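# Seat the bushing in the foam pocket on the mat

## Task

Set the bushing down inside the pocket cut into the foam on the mat, so that it matches the pocket's outline and rests on the pocket's bottom. When finished, only the bushing may be on the foam or the mat, and nothing may be tipped over. The reference image is called manual.

## Robot and tools

Robot and frames. There is one arm (yam_ultra): six revolute joints and a two-finger parallel gripper. Its URDF root sits at (0, 0, +0.127) m in the scene frame, tilted by quat_wxyz (+0.923, +0.377, -0.016, +0.075). Scene frame: origin on the tabletop straight under the base, +z up, +y to the left when facing along +x. The link pinch lies midway between the finger pads, about 1 cm behind the fingertips. The fingers point along its +z and close along its y. Loose objects may occasionally get a brief shove from outside. A two-camera stand is fixed next to the table.

The row. Every command row has 7 numbers, each in [-1, 1], in this order: shoulder (joint2), elbow (joint3), waist (joint1), wrist pitch (joint4), wrist yaw (joint5), wrist roll (joint6), gripper opening. This order is not the base-to-tip order, so follow it strictly. The first six are offsets, not poses. Each one is measured from the Joint targets as they stood when the action (or move) began, never from the previous row. Sending the same offset again therefore moves the joint further. Scale: 1.0 equals 2.224 rad for shoulder, elbow and waist, and 8.485 rad for the three wrist joints. The seventh number is an absolute opening: +1 fully open (pads 0.094 m apart), -1 closed. Sending 0 is a real command, so resend the current value to leave the gripper alone. Stated joint ranges in rad: waist -2.618 to 3.054, shoulder 0.000 to 3.142, elbow 0.000 to 3.142, wrist pitch -1.571 to 1.571, wrist yaw -1.571 to 1.571, wrist roll -2.094 to 2.094. Real ends may differ by up to 0.059 rad. An action asking a joint more than 0.059 rad beyond its end is refused, and if a call's first action fails this check, the whole call is rejected.

Tools.
- execute_actions(actions, cameras): actions is a list of actions. Each action is a table of up to 15 rows, one per 1/30 s step. A short table repeats its final row for the remaining steps. Images come back only when actions is empty or cameras names them (["all"], a list of names, or [] for none).
- move(target, speed, blend, opening_speed, grip_force, blocking, cameras): target is one row or a list of up to 15 rows. Every row is an offset from the same starting Joint targets. speed is the fastest joint's top speed in rad/s (0.01 to 12.57, default 0.5), given once or per segment. blend (rad) rounds off intermediate corners; 0 means stop at each. opening_speed is the opening-scale change per second, at least 0.2. grip_force is the per-pad limit in newtons, 10 to 50; it persists, starts at full, and makes closing slow when low. blocking=false returns after about 0.5 s while the motion continues. A path is at least 0.5 s and at most about 10 s. It does not avoid obstacles, and a target set beyond a contact presses harder. The result adds a move: line with done (at rest, every joint within 0.035 rad), off_target, moving, held, fault, and limits=held if steps were withheld. done does not prove there was no contact.
- wait(seconds 0 to 10): lets time pass while the last command is held; a running move continues.
- stop(): brakes a running move. This needs some distance, more when fast.
- zoom_image(camera, region [x0, y0, x1, y1] in pixels, at most 504 by 504): enlarges part of the newest image from cam_head_left, cam_head_right or cam_wrist.
- show_instructions(): shows the reference image(s).
- read_manual(section "licences"): licence text only.
- finished_scene(scene 1 or 2): ends the scene permanently. The goal must hold with the robot idle.

Motion limits. Each step, a joint target may lead its measured angle by no more than 0.339 rad (shoulder, elbow, waist) or 2.2 rad (wrist joints). If targets would shift the gripper over 200 mm from where it is, all of them are pulled back. Large offsets can therefore need several actions, and very small ones may not start the joint.

Result lines. Joint positions (rad, with the pad gap in m last) and Joint velocities (rad/s, m/s) follow the row order. Joint targets are the base for your next offsets. Tool commands give the present gripper command. grip_measured uses the opening scale and reads a little wide when empty. On a gripped part it reads narrower than the part's width, and it follows your command even after contact. Joint torques include gravity and carry per-unit offsets and noise. Positive means toward larger angles, and the first three wrap at ±28 N m. Step readings list joint angles at some steps. "joint sent to its limit" means a joint was clipped at its end. "joint command not followed" means the clearance check changed targets. MOTOR HOT appears at 75 °C. At 90 °C an OVER-TEMPERATURE FAULT folds the arm, and it stays idle for the rest of the scene.

Cameras. cam_head_left and cam_head_right are fixed, 672x504, on one bar, with given intrinsics and world-to-camera transforms (accurate to millimetres near the image centre). cam_wrist is a fisheye on the gripper whose pose is not given.

Things to avoid. Do not let anything fall off the table or leave it off the table: that fails the scene. Do not drop parts, release them while they are still moving, slam or hit anything, or push hard. Make contact slowly and aim only a little past it. If the arm is pressing on something, or has been dragged, command the targets back past the measured positions. To release, command an opening clearly larger than grip_measured. Close slowly on anything that could deform. Avoid holding loads, keeping the arm stretched out, or straining toward unreachable poses for long, since these heat the motors. Leave the foam and mat clear of anything the task does not ask to be placed there, and leave nothing upset. Shorter simulated time and smooth, low-effort motion are better.

Each tool is called after ">>>" as a command line: name --argument value for each argument, lists and objects as JSON in quotes; but a table of rows of numbers goes row by row, as --pt "numbers of a row", without its own name.

Reference images:

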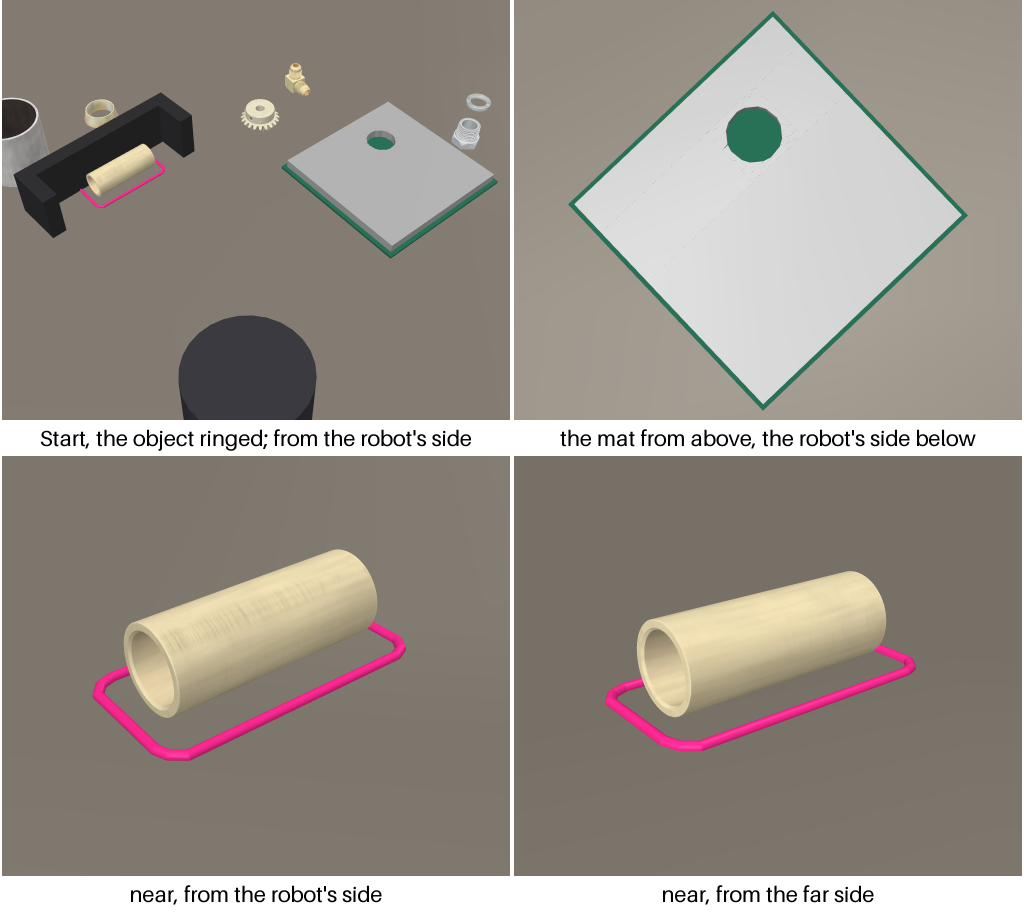

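## Session

>>> execute_actions --actions '[]'

Scene clock: 0.00 s.
grip_measured=+1.000
Joint names: [shoulder, elbow, waist, wrist pitch, wrist yaw, wrist roll]
Joint positions: [1.254 1.441 0.034 -1.193 0.02 -1.472 0.094]
Joint velocities: within noise
Joint torques (N m): no reading
Heat: 26 °C.
Joint targets: [1.248 1.449 0.044 -1.190 0.001 -1.468]
Tool commands: gripper/opening=+1.0

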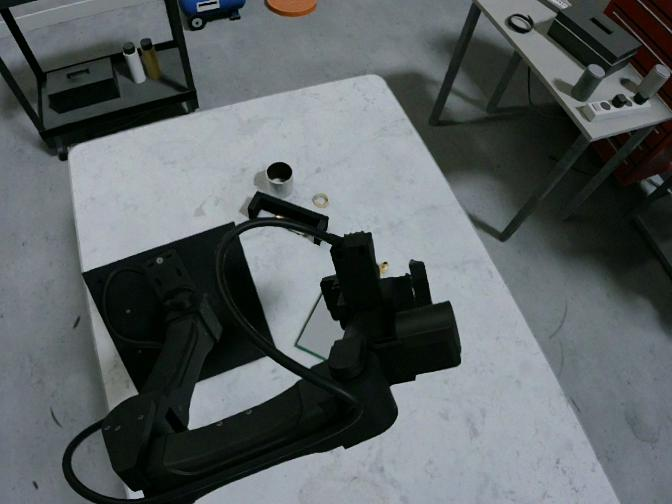

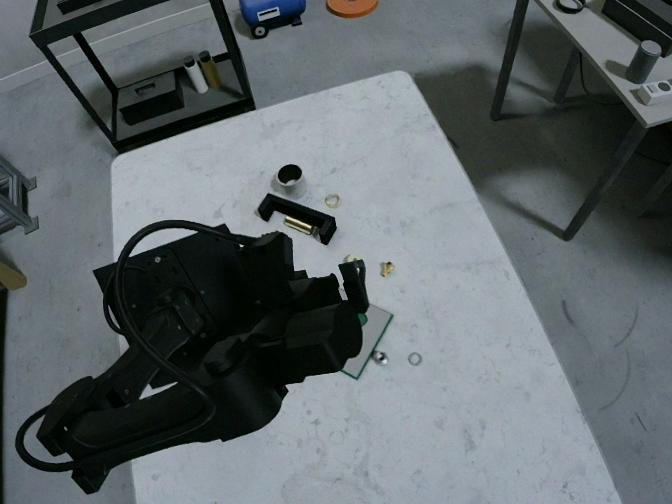

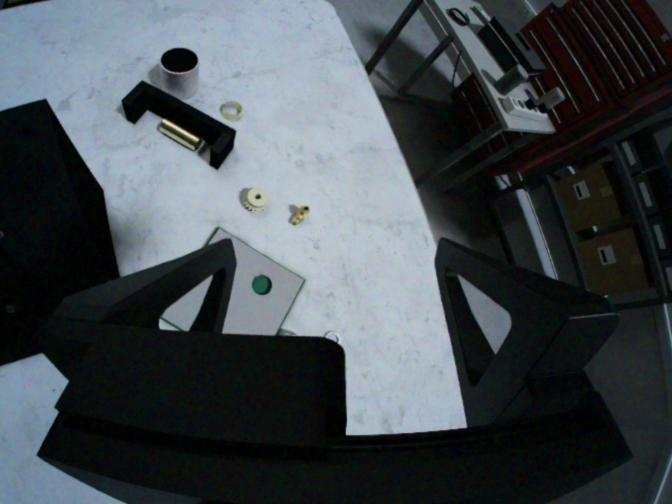

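>>> zoom_image --camera "cam_head_right" --region '[230, 150, 440, 390]'

>>> zoom_image --camera "cam_wrist" --region '[100, 30, 340, 210]'

>>> zoom_image --camera "cam_head_left" --region '[230, 150, 410, 370]'

>>> zoom_image --camera "cam_wrist" --region '[140, 160, 360, 350]'

Scaled by 2.100 from the camera's 672x504 image, which has a finer 960x720 frame.

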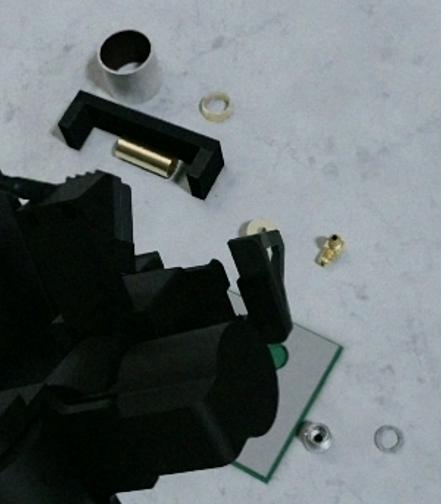

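Scaled by 2.100 from the camera's 672x504 image, which has a finer 960x720 frame.

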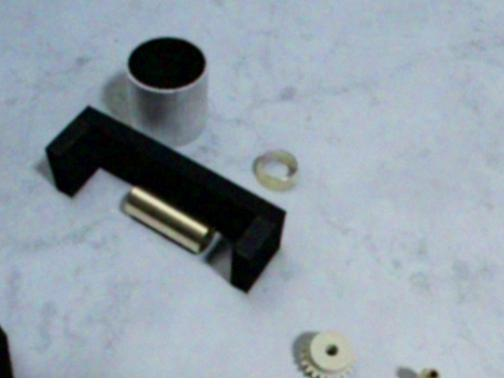

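Scaled by 2.291 from the camera's 672x504 image, which has a finer 960x720 frame.

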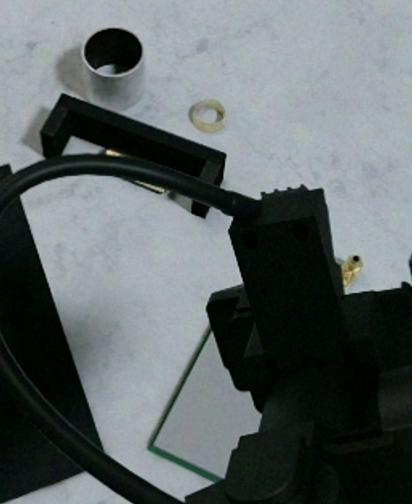

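Scaled by 2.291 from the camera's 672x504 image, which has a finer 960x720 frame.

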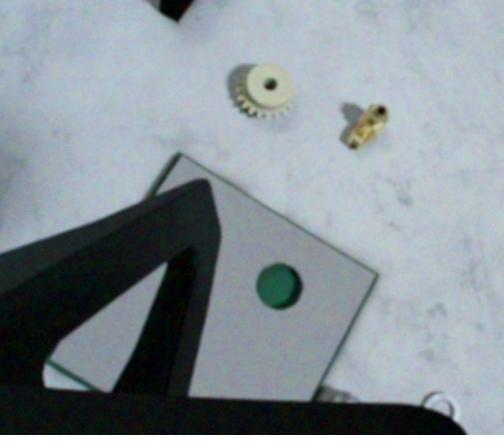

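>>> move --target '[0.5624, 0.0472, 0.1857, 0.0063, 0.0427, 0.3511, 1.0]' --speed 1.5 --cameras '["all"]'

Scene clock: 207.53 s.
grip_measured=+1.000
Joint names: [shoulder, elbow, waist, wrist pitch, wrist yaw, wrist roll]
Joint positions: [2.496 1.53 0.426 -1.147 0.354 1.504 0.094]
Joint torques (N m): [-7.51 6.65 7.86 0.12 -0.08 0.11]
Heat: 27 °C.
Joint targets: [2.499 1.555 0.457 -1.136 0.364 1.511]
move: done

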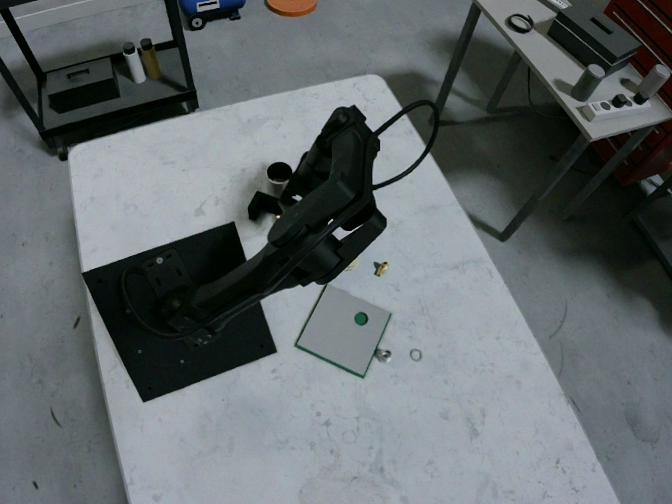

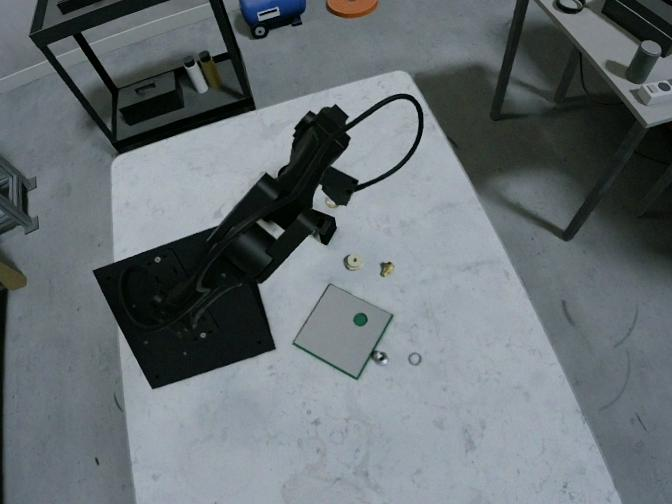

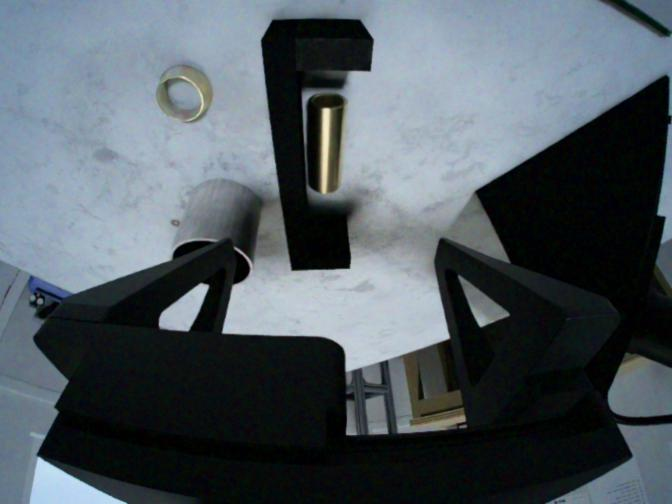

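>>> move --target '[-0.0787, -0.3503, 0.0076, 0.1268, 0.0262, -0.0239, -0.149]' --speed 1.0 --cameras '["cam_wrist", "cam_head_right"]'

Scene clock: 356.40 s.
grip_measured=-0.147
Joint names: [shoulder, elbow, waist, wrist pitch, wrist yaw, wrist roll]
Joint positions: [2.35 0.781 0.447 -0.077 0.573 1.316 0.04]
Joint torques (N m): [-8.42 3.33 6.15 0.73 0.03 -0.05]
Heat: 29 °C.
Joint targets: [2.324 0.775 0.474 -0.061 0.586 1.308]
move: done
Images, in order (width x height): cam_head_right 672x504, cam_wrist 672x504.

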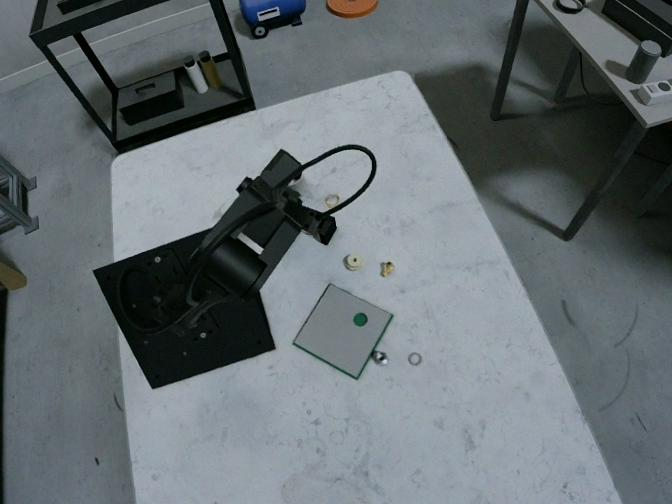

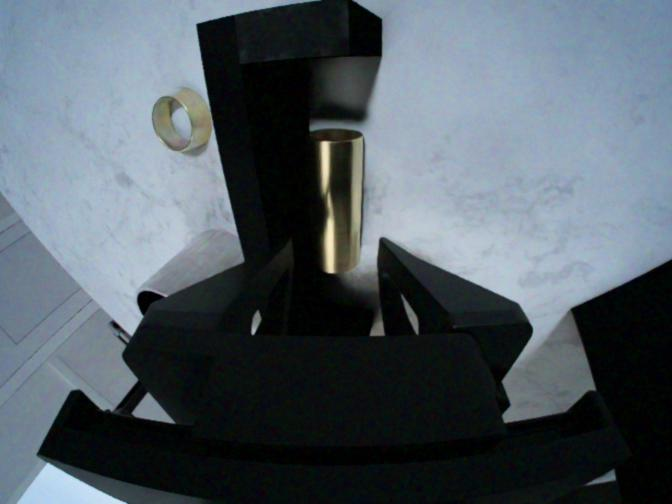

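>>> move --target '[0.0264, -0.0270, -0.0324, 0.0182, 0.0007, -0.0118, -0.149]' --speed 0.2 --cameras '["cam_wrist"]'

Scene clock: 428.13 s.
grip_measured=-0.147
Joint names: [shoulder, elbow, waist, wrist pitch, wrist yaw, wrist roll]
Joint positions: [2.374 0.722 0.401 0.077 0.58 1.216 0.04]
Joint torques (N m): [-5.23 2.73 4.29 0.79 0.01 -0.07]
Heat: 28 °C.
Joint targets: [2.383 0.715 0.402 0.094 0.592 1.208]
move: done
Images, in order (width x height): cam_wrist 672x504.

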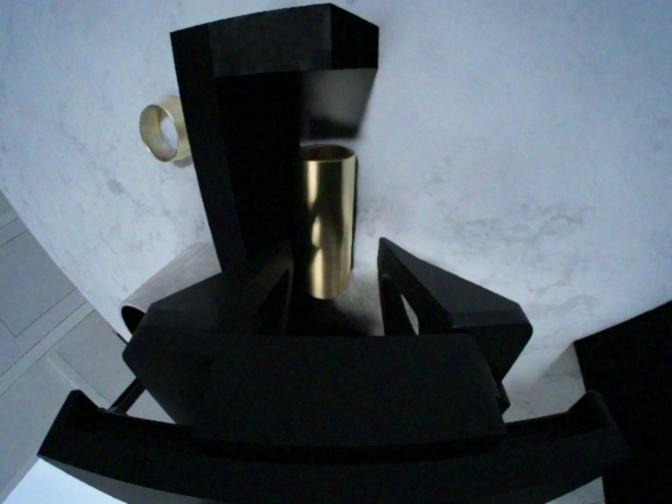

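>>> move --pt "0.0062 -0.0005 -0.0122 0 0 0 -0.149" --pt "-0.0463 -0.0589 -0.0218 0.0074 0 -0.0030 -0.149" --speed '[0.1, 0.12]' --cameras '["cam_wrist"]'

Scene clock: 457.47 s.
grip_measured=-0.147
Joint names: [shoulder, elbow, waist, wrist pitch, wrist yaw, wrist roll]
Joint positions: [2.304 0.592 0.354 0.14 0.581 1.191 0.04]
Joint torques (N m): [-7.45 2.29 3.93 0.73 0.03 -0.05]
Heat: 27 °C.
Joint targets: [2.280 0.584 0.353 0.157 0.592 1.182]
move: done
Images, in order (width x height): cam_wrist 672x504.

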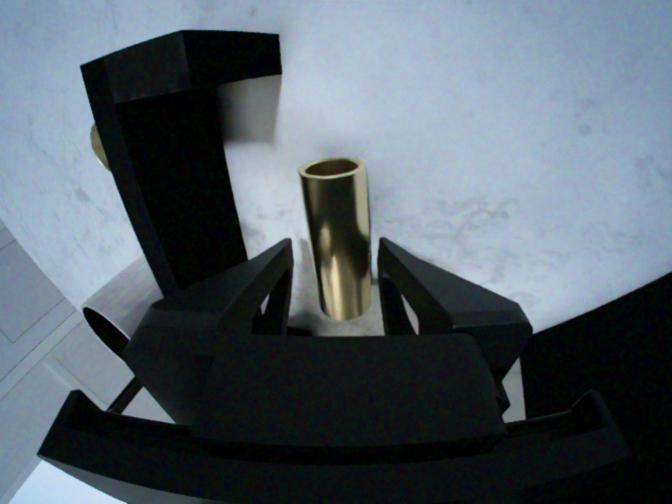

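>>> move --pt "-0.0607 0.0436 0.0661 -0.0336 -0.0007 0.0184 0.17" --pt "0.0531 0.2738 -0.0178 -0.1141 -0.0179 0.0186 0.17" --speed '[0.6, 1.0]' --blend '[0.08, 0]' --cameras '["cam_wrist"]'

Scene clock: 522.57 s.
grip_measured=+0.168
Joint names: [shoulder, elbow, waist, wrist pitch, wrist yaw, wrist roll]
Joint positions: [2.388 1.173 0.308 -0.794 0.443 1.335 0.055]
Joint torques (N m): [-5.9 5.65 5.79 -0.06 -0.18 0.1]
Heat: 27 °C.
Joint targets: [2.398 1.193 0.314 -0.811 0.440 1.340]
move: done
Images, in order (width x height): cam_wrist 672x504.

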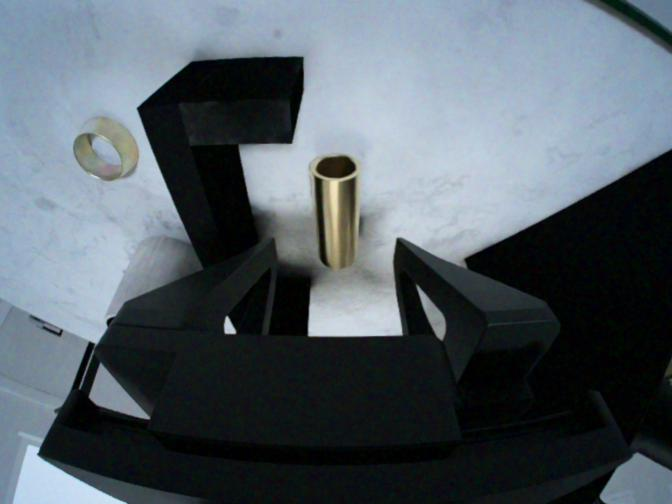

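>>> move --target '[0.0436, -0.0463, -0.0357, 0.0250, 0.0045, -0.0108, -0.149]' --speed 0.25 --cameras '["cam_wrist"]'

Scene clock: 603.50 s.
grip_measured=-0.147
Joint names: [shoulder, elbow, waist, wrist pitch, wrist yaw, wrist roll]
Joint positions: [2.486 1.097 0.231 -0.613 0.468 1.254 0.04]
Joint torques (N m): [-6.12 2.33 5.49 0.12 -0.03 -0.03]
Heat: 28 °C.
Joint targets: [2.495 1.090 0.234 -0.599 0.478 1.249]
move: done
Images, in order (width x height): cam_wrist 672x504.

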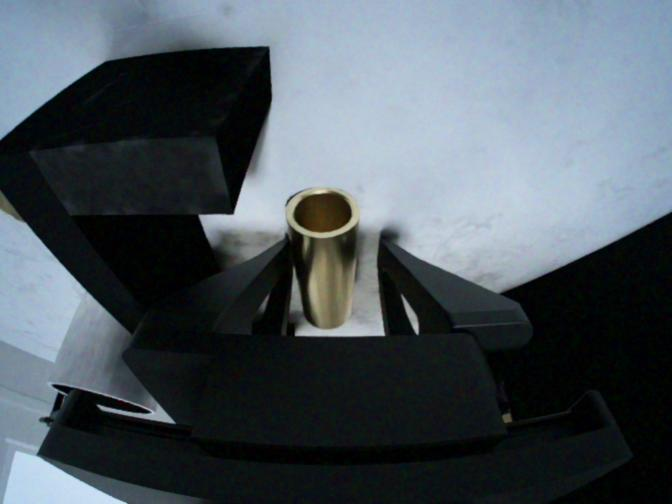

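>>> move --target '[0, 0, 0, 0, 0, 0, -0.62]' --opening_speed 0.6 --cameras '["cam_wrist"]'

Scene clock: 610.70 s.
grip_measured=-0.441
Joint names: [shoulder, elbow, waist, wrist pitch, wrist yaw, wrist roll]
Joint positions: [2.486 1.097 0.231 -0.608 0.468 1.253 0.026]
Joint torques (N m): [-6.08 2.43 5.49 0.06 -0.06 -0.05]
Heat: 28 °C.
Joint targets: [2.495 1.090 0.234 -0.599 0.478 1.248]
move: done
Images, in order (width x height): cam_wrist 672x504.

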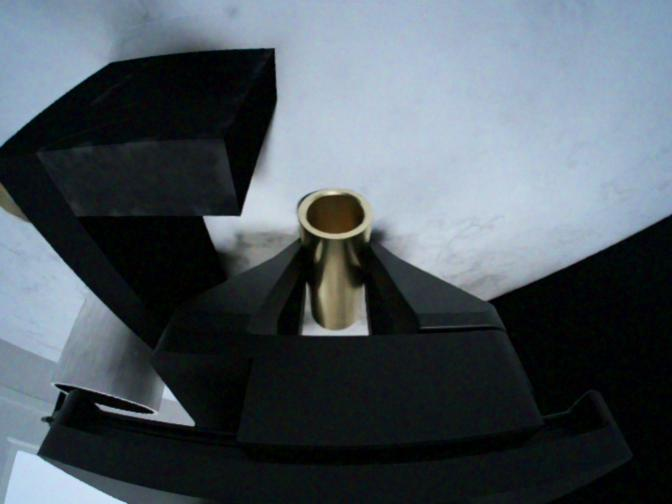

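>>> move --pt "-0.0459 0.0450 0.0432 -0.0244 -0.0045 0.0108 -0.62" --pt "-0.3350 0.0270 -0.2675 -0.0119 -0.0819 -0.1665 -0.62" --pt "-0.4537 -0.1349 -0.5706 0.0358 -0.1577 -0.3432 -0.62" --speed '[0.3, 1.5, 1.5]' --blend '[0.05, 0.3, 0]' --cameras '["all"]'

Scene clock: 757.63 s.
grip_measured=-0.441
Joint names: [shoulder, elbow, waist, wrist pitch, wrist yaw, wrist roll]
Joint positions: [1.518 0.798 -1.038 -0.304 -0.815 -1.657 0.026]
Joint torques (N m): [-10.1 1.66 2.47 0.11 -0.87 -0.04]
Heat: 28 °C.
Joint targets: [1.486 0.790 -1.035 -0.296 -0.860 -1.664]
move: off_target; the wrist yaw is farthest, 0.045 rad from its target

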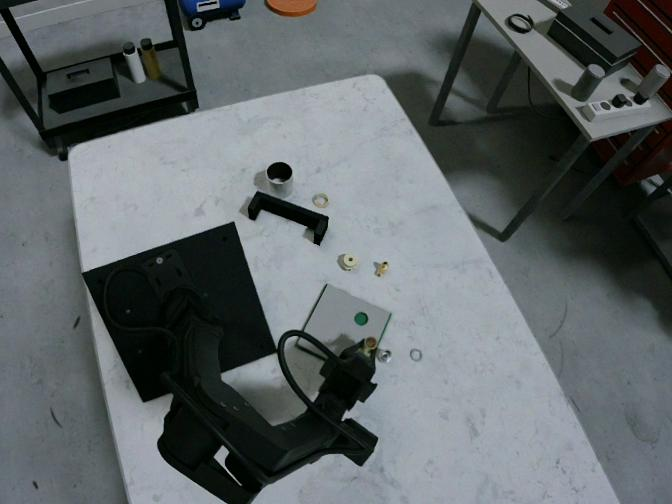

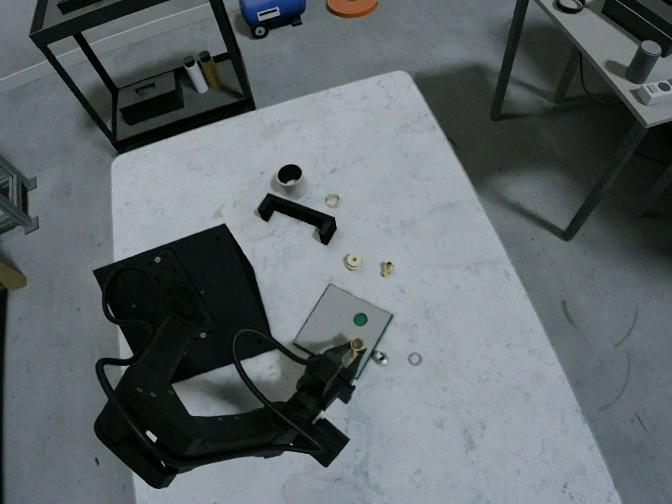

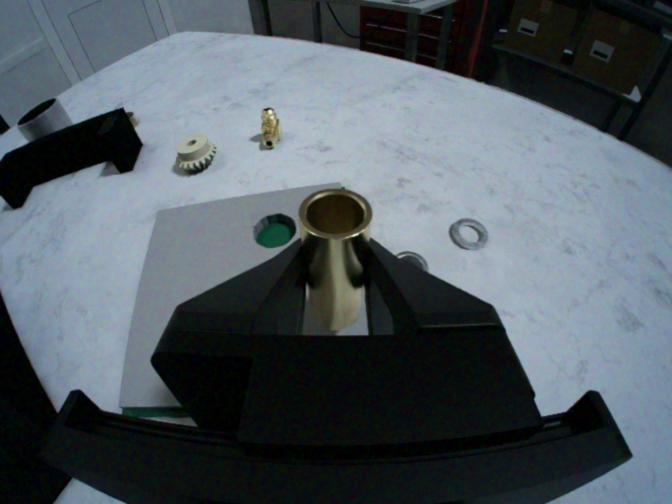

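>>> zoom_image --camera "cam_wrist" --region '[230, 180, 400, 340]'

>>> zoom_image --camera "cam_head_right" --region '[285, 275, 425, 395]'

Scaled by 2.965 from the camera's 672x504 image, which has a finer 960x720 frame.

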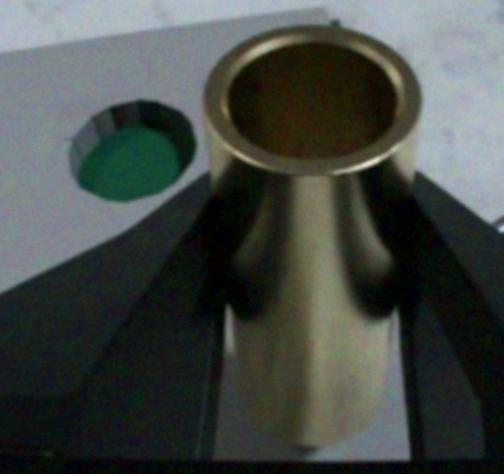

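Scaled by 3.600 from the camera's 672x504 image, which has a finer 960x720 frame.

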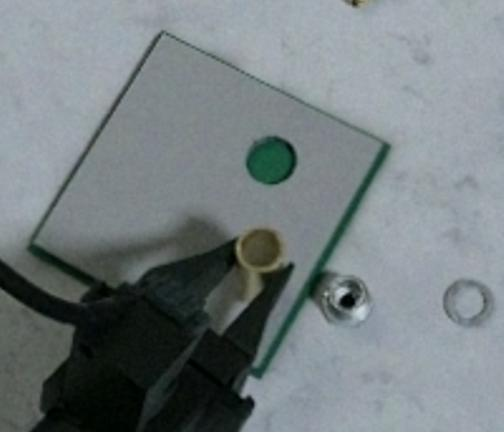

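>>> move --target '[0.0441, -0.1084, 0.0998, 0.0579, 0.0112, 0.0283, -0.62]' --speed 0.5 --cameras '["all"]'

>>> zoom_image --camera "cam_head_right" --region '[285, 275, 425, 395]'

>>> zoom_image --camera "cam_head_left" --region '[290, 275, 430, 395]'

Scene clock: 864.57 s.
grip_measured=-0.441
Joint names: [shoulder, elbow, waist, wrist pitch, wrist yaw, wrist roll]
Joint positions: [1.576 0.553 -0.835 0.179 -0.733 -1.429 0.026]
Joint torques (N m): [-5.26 1.22 4.29 0.52 -0.74 0.1]
Heat: 27 °C.
Joint targets: [1.584 0.549 -0.813 0.196 -0.765 -1.423]
move: done

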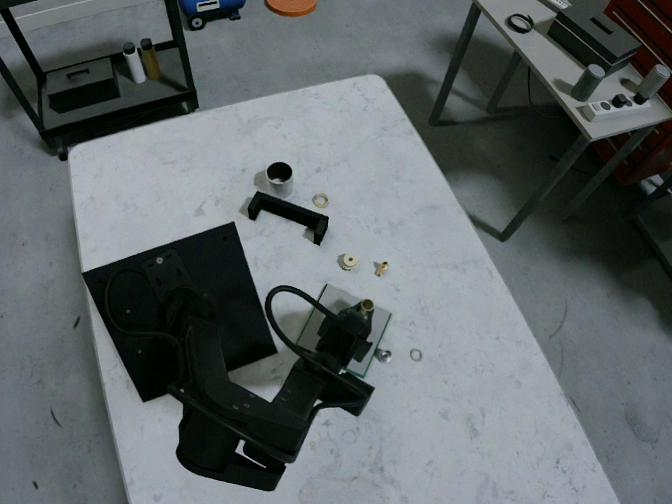

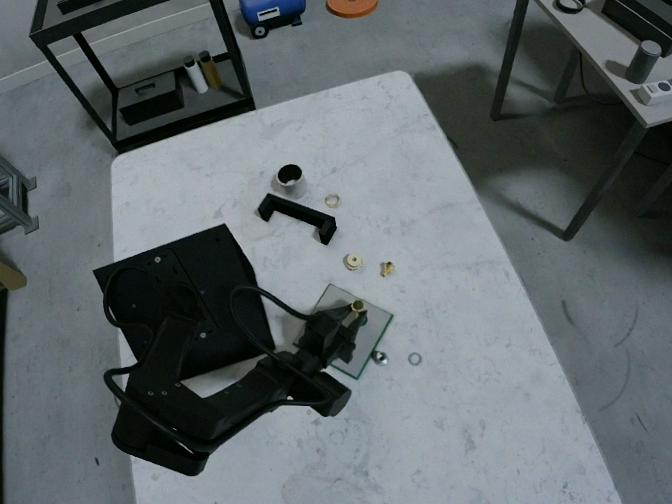

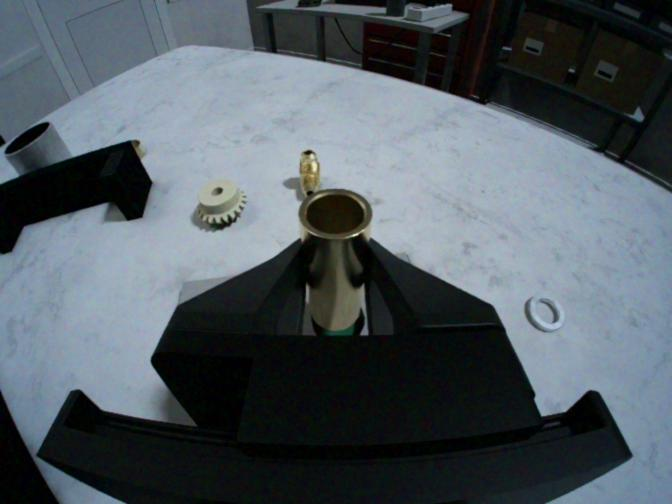

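Scaled by 3.600 from the camera's 672x504 image, which has a finer 960x720 frame.

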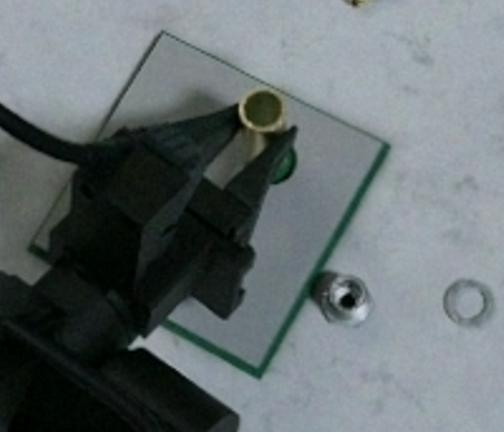

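Scaled by 3.600 from the camera's 672x504 image, which has a finer 960x720 frame.

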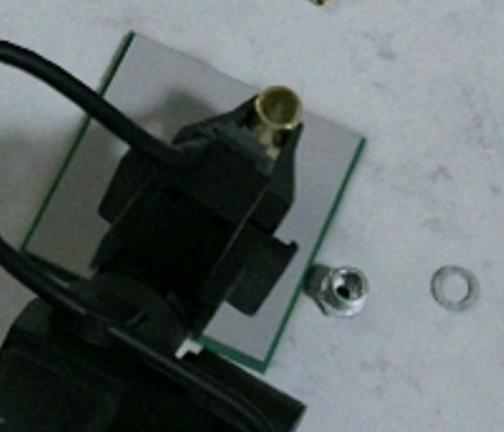

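>>> zoom_image --camera "cam_wrist" --region '[280, 180, 392, 344]'

Scaled by 3.073 from the camera's 672x504 image, which has a finer 960x720 frame.

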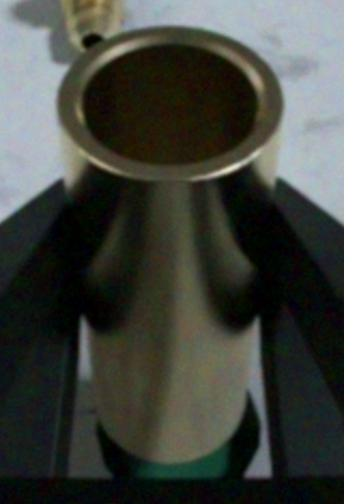

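>>> move --target '[0.0321, 0.0169, -0.0247, 0.0028, -0.0057, -0.0062, -0.62]' --speed 0.15 --cameras '["cam_wrist"]'

>>> zoom_image --camera "cam_wrist" --region '[280, 180, 392, 344]'

Scene clock: 945.23 s.
grip_measured=-0.441
Joint names: [shoulder, elbow, waist, wrist pitch, wrist yaw, wrist roll]
Joint positions: [1.645 0.577 -0.871 0.205 -0.768 -1.47 0.026]
Joint torques (N m): [-5.39 2.11 2.96 0.44 -0.88 0.01]
Heat: 27 °C.
Joint targets: [1.656 0.587 -0.868 0.219 -0.813 -1.476]
move: off_target; the wrist yaw is farthest, 0.046 rad from its target
Images, in order (width x height): cam_wrist 672x504.

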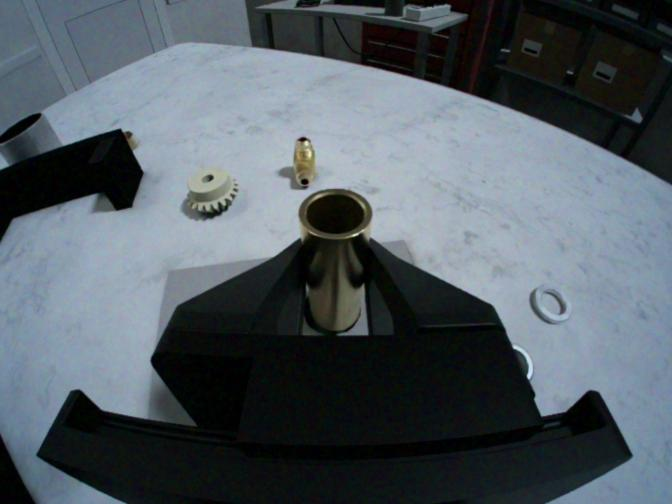

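Scaled by 3.073 from the camera's 672x504 image, which has a finer 960x720 frame.

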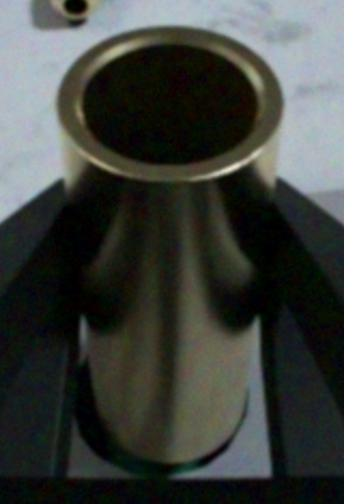

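>>> zoom_image --camera "cam_wrist" --region '[296, 270, 376, 340]'

>>> execute_actions --actions '[]'

>>> zoom_image --camera "cam_head_right" --region '[325, 285, 395, 345]'

>>> zoom_image --camera "cam_head_left" --region '[325, 285, 395, 345]'

Scaled by 6.300 from the camera's 672x504 image, which has a finer 960x720 frame.

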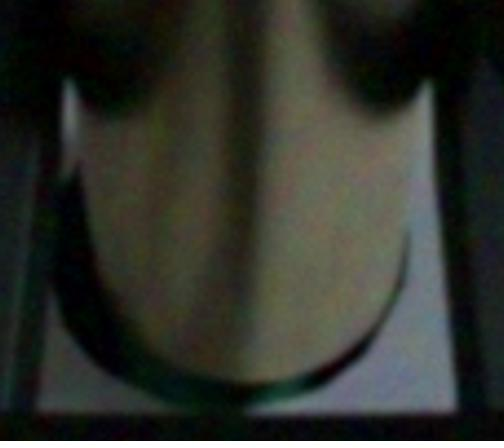

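Scene clock: 967.43 s.
grip_measured=-0.441
Joint names: [shoulder, elbow, waist, wrist pitch, wrist yaw, wrist roll]
Joint positions: [1.645 0.577 -0.871 0.205 -0.768 -1.471 0.026]
Joint velocities: within noise
Joint torques (N m): [-5.34 1.95 2.97 0.44 -0.9 -0.02]
Heat: 27 °C.
Joint targets: [1.656 0.587 -0.868 0.220 -0.813 -1.476]
Tool commands: gripper/opening=-0.62

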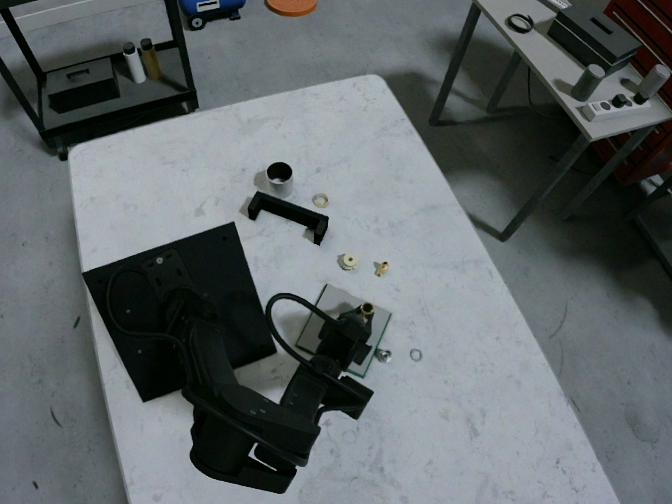

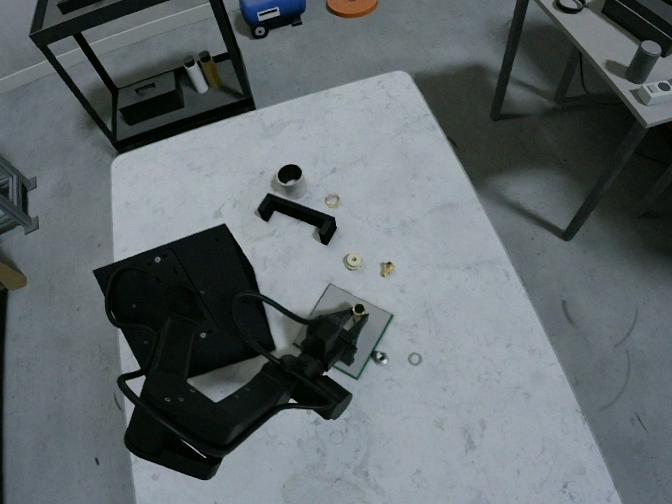

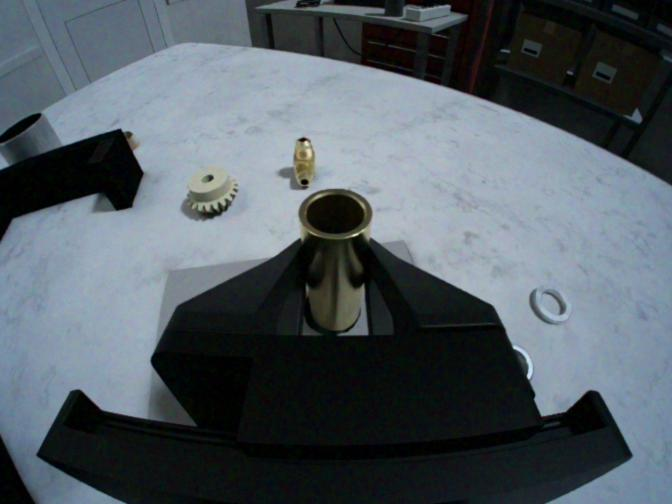

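Scaled by 7.200 from the camera's 672x504 image, which has a finer 960x720 frame.

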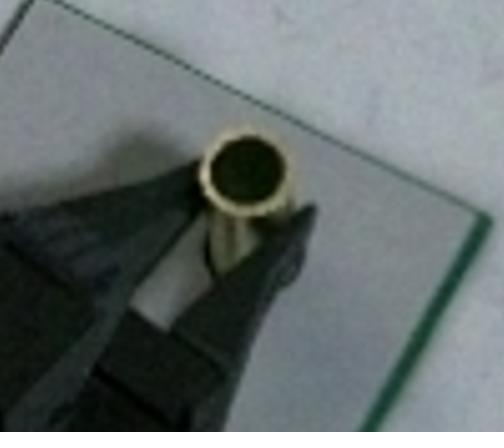

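Scaled by 7.200 from the camera's 672x504 image, which has a finer 960x720 frame.

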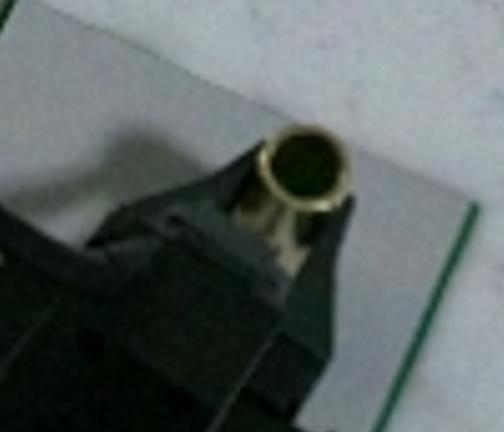

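>>> move --target '[0.0020, -0.0108, -0.0007, 0.0005, -0.0002, -0.0002, -0.62]' --speed 0.1 --cameras '["cam_wrist"]'

>>> zoom_image --camera "cam_wrist" --region '[296, 270, 376, 340]'

Scene clock: 1008.90 s.
grip_measured=-0.441
Joint names: [shoulder, elbow, waist, wrist pitch, wrist yaw, wrist roll]
Joint positions: [1.65 0.569 -0.871 0.211 -0.77 -1.472 0.026]
Joint torques (N m): [-5.34 0.65 2.84 0.43 -0.87 -0.03]
Heat: 27 °C.
Joint targets: [1.660 0.563 -0.870 0.224 -0.815 -1.478]
move: off_target; the wrist yaw is farthest, 0.045 rad from its target
Images, in order (width x height): cam_wrist 672x504.

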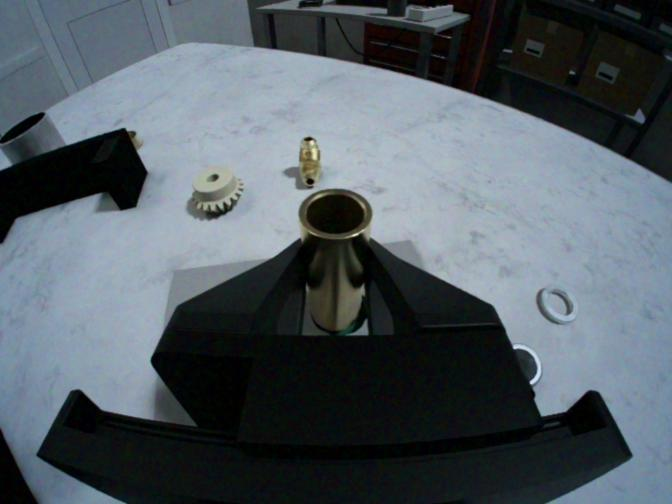

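Scaled by 6.300 from the camera's 672x504 image, which has a finer 960x720 frame.

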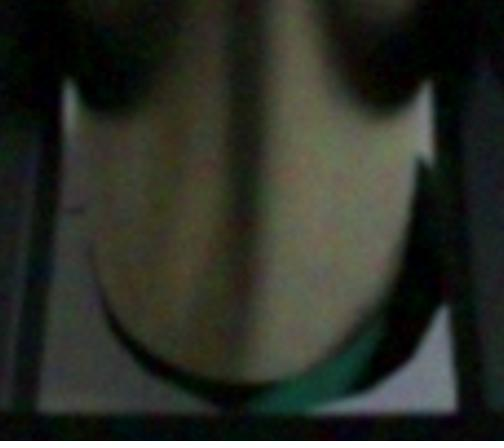

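>>> move --pt "0 0.0090 0 0 0 0 -0.62" --pt "0.0230 0.0157 -0.0102 0.0022 -0.0017 -0.0028 -0.62" --speed '[0.1, 0.04]' --cameras '["cam_wrist"]'

>>> zoom_image --camera "cam_wrist" --region '[296, 270, 376, 340]'

Scene clock: 1044.27 s.
grip_measured=-0.441
Joint names: [shoulder, elbow, waist, wrist pitch, wrist yaw, wrist roll]
Joint positions: [1.7 0.588 -0.894 0.228 -0.784 -1.495 0.026]
Joint torques (N m): [-5.41 1.65 3.03 0.39 -0.93 -0.04]
Heat: 27 °C.
Joint targets: [1.711 0.598 -0.892 0.243 -0.829 -1.501]
move: off_target; the wrist yaw is farthest, 0.046 rad from its target
Images, in order (width x height): cam_wrist 672x504.

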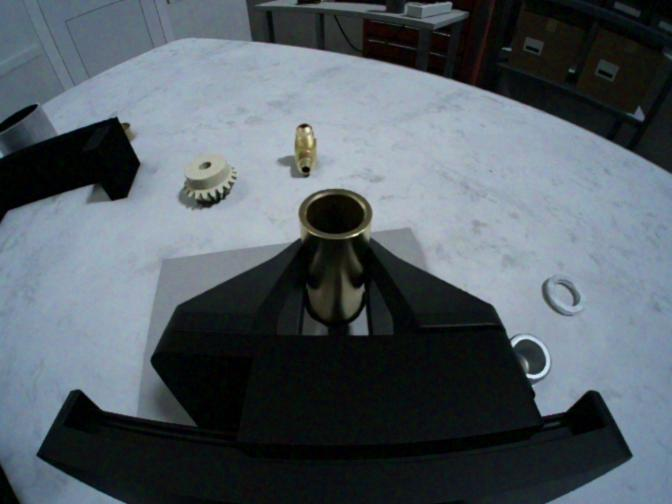

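Scaled by 6.300 from the camera's 672x504 image, which has a finer 960x720 frame.

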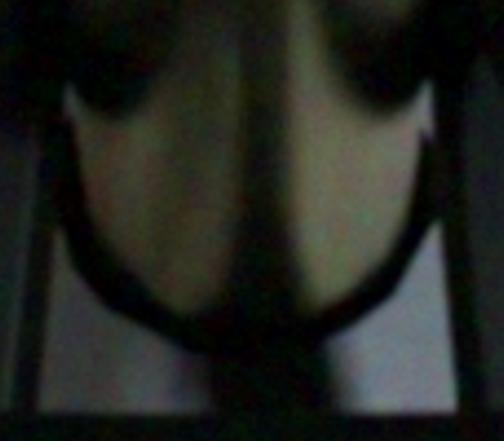

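>>> move --target '[0.0050, 0.0016, -0.0023, 0.0005, -0.0004, -0.0006, -0.62]' --speed 0.03 --cameras '["all"]'

>>> zoom_image --camera "cam_wrist" --region '[296, 270, 376, 340]'

>>> zoom_image --camera "cam_head_right" --region '[325, 285, 395, 345]'

Scene clock: 1054.70 s.
grip_measured=-0.441
Joint names: [shoulder, elbow, waist, wrist pitch, wrist yaw, wrist roll]
Joint positions: [1.71 0.588 -0.898 0.235 -0.793 -1.501 0.026]
Joint torques (N m): [-5.37 2.02 2.95 0.39 -0.88 0]
Heat: 27 °C.
Joint targets: [1.722 0.601 -0.897 0.247 -0.833 -1.507]
move: off_target; the wrist yaw is farthest, 0.039 rad from its target

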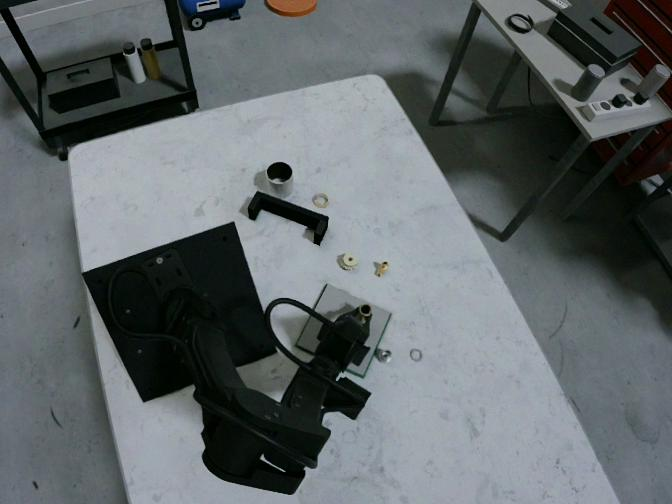

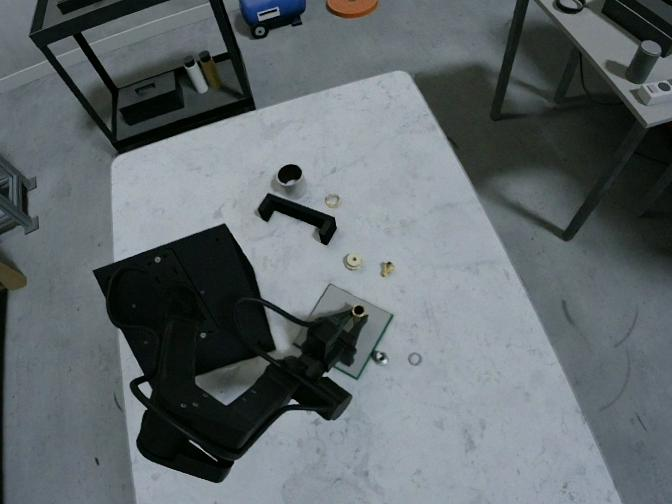

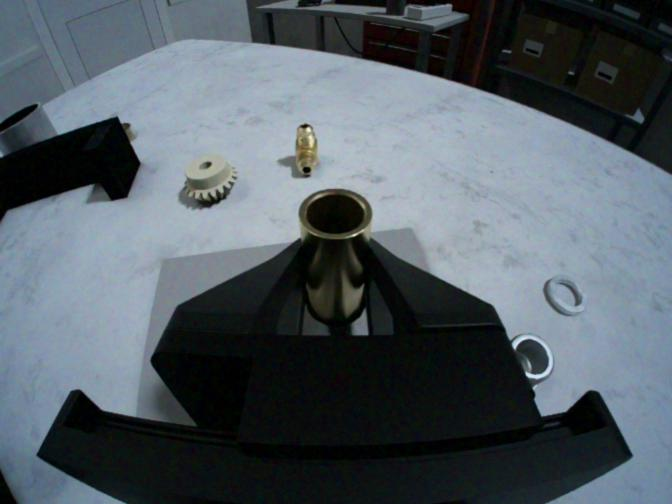

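Scaled by 6.300 from the camera's 672x504 image, which has a finer 960x720 frame.

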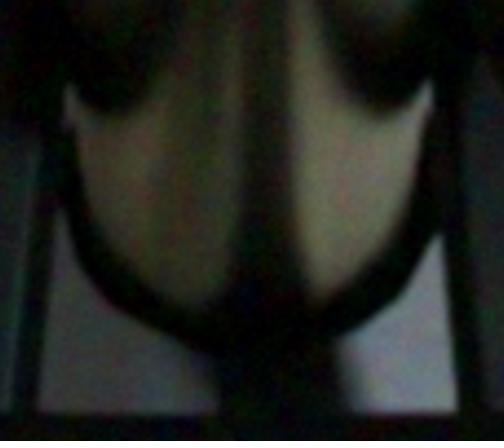

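Scaled by 7.200 from the camera's 672x504 image, which has a finer 960x720 frame.

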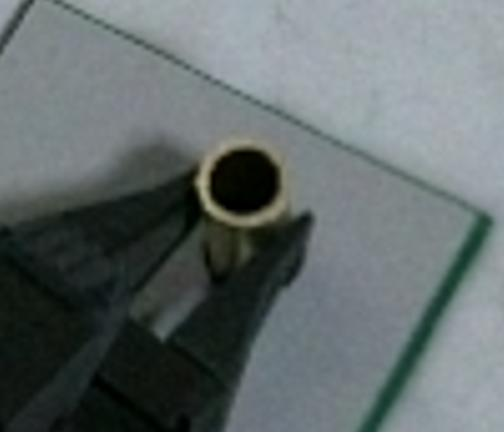

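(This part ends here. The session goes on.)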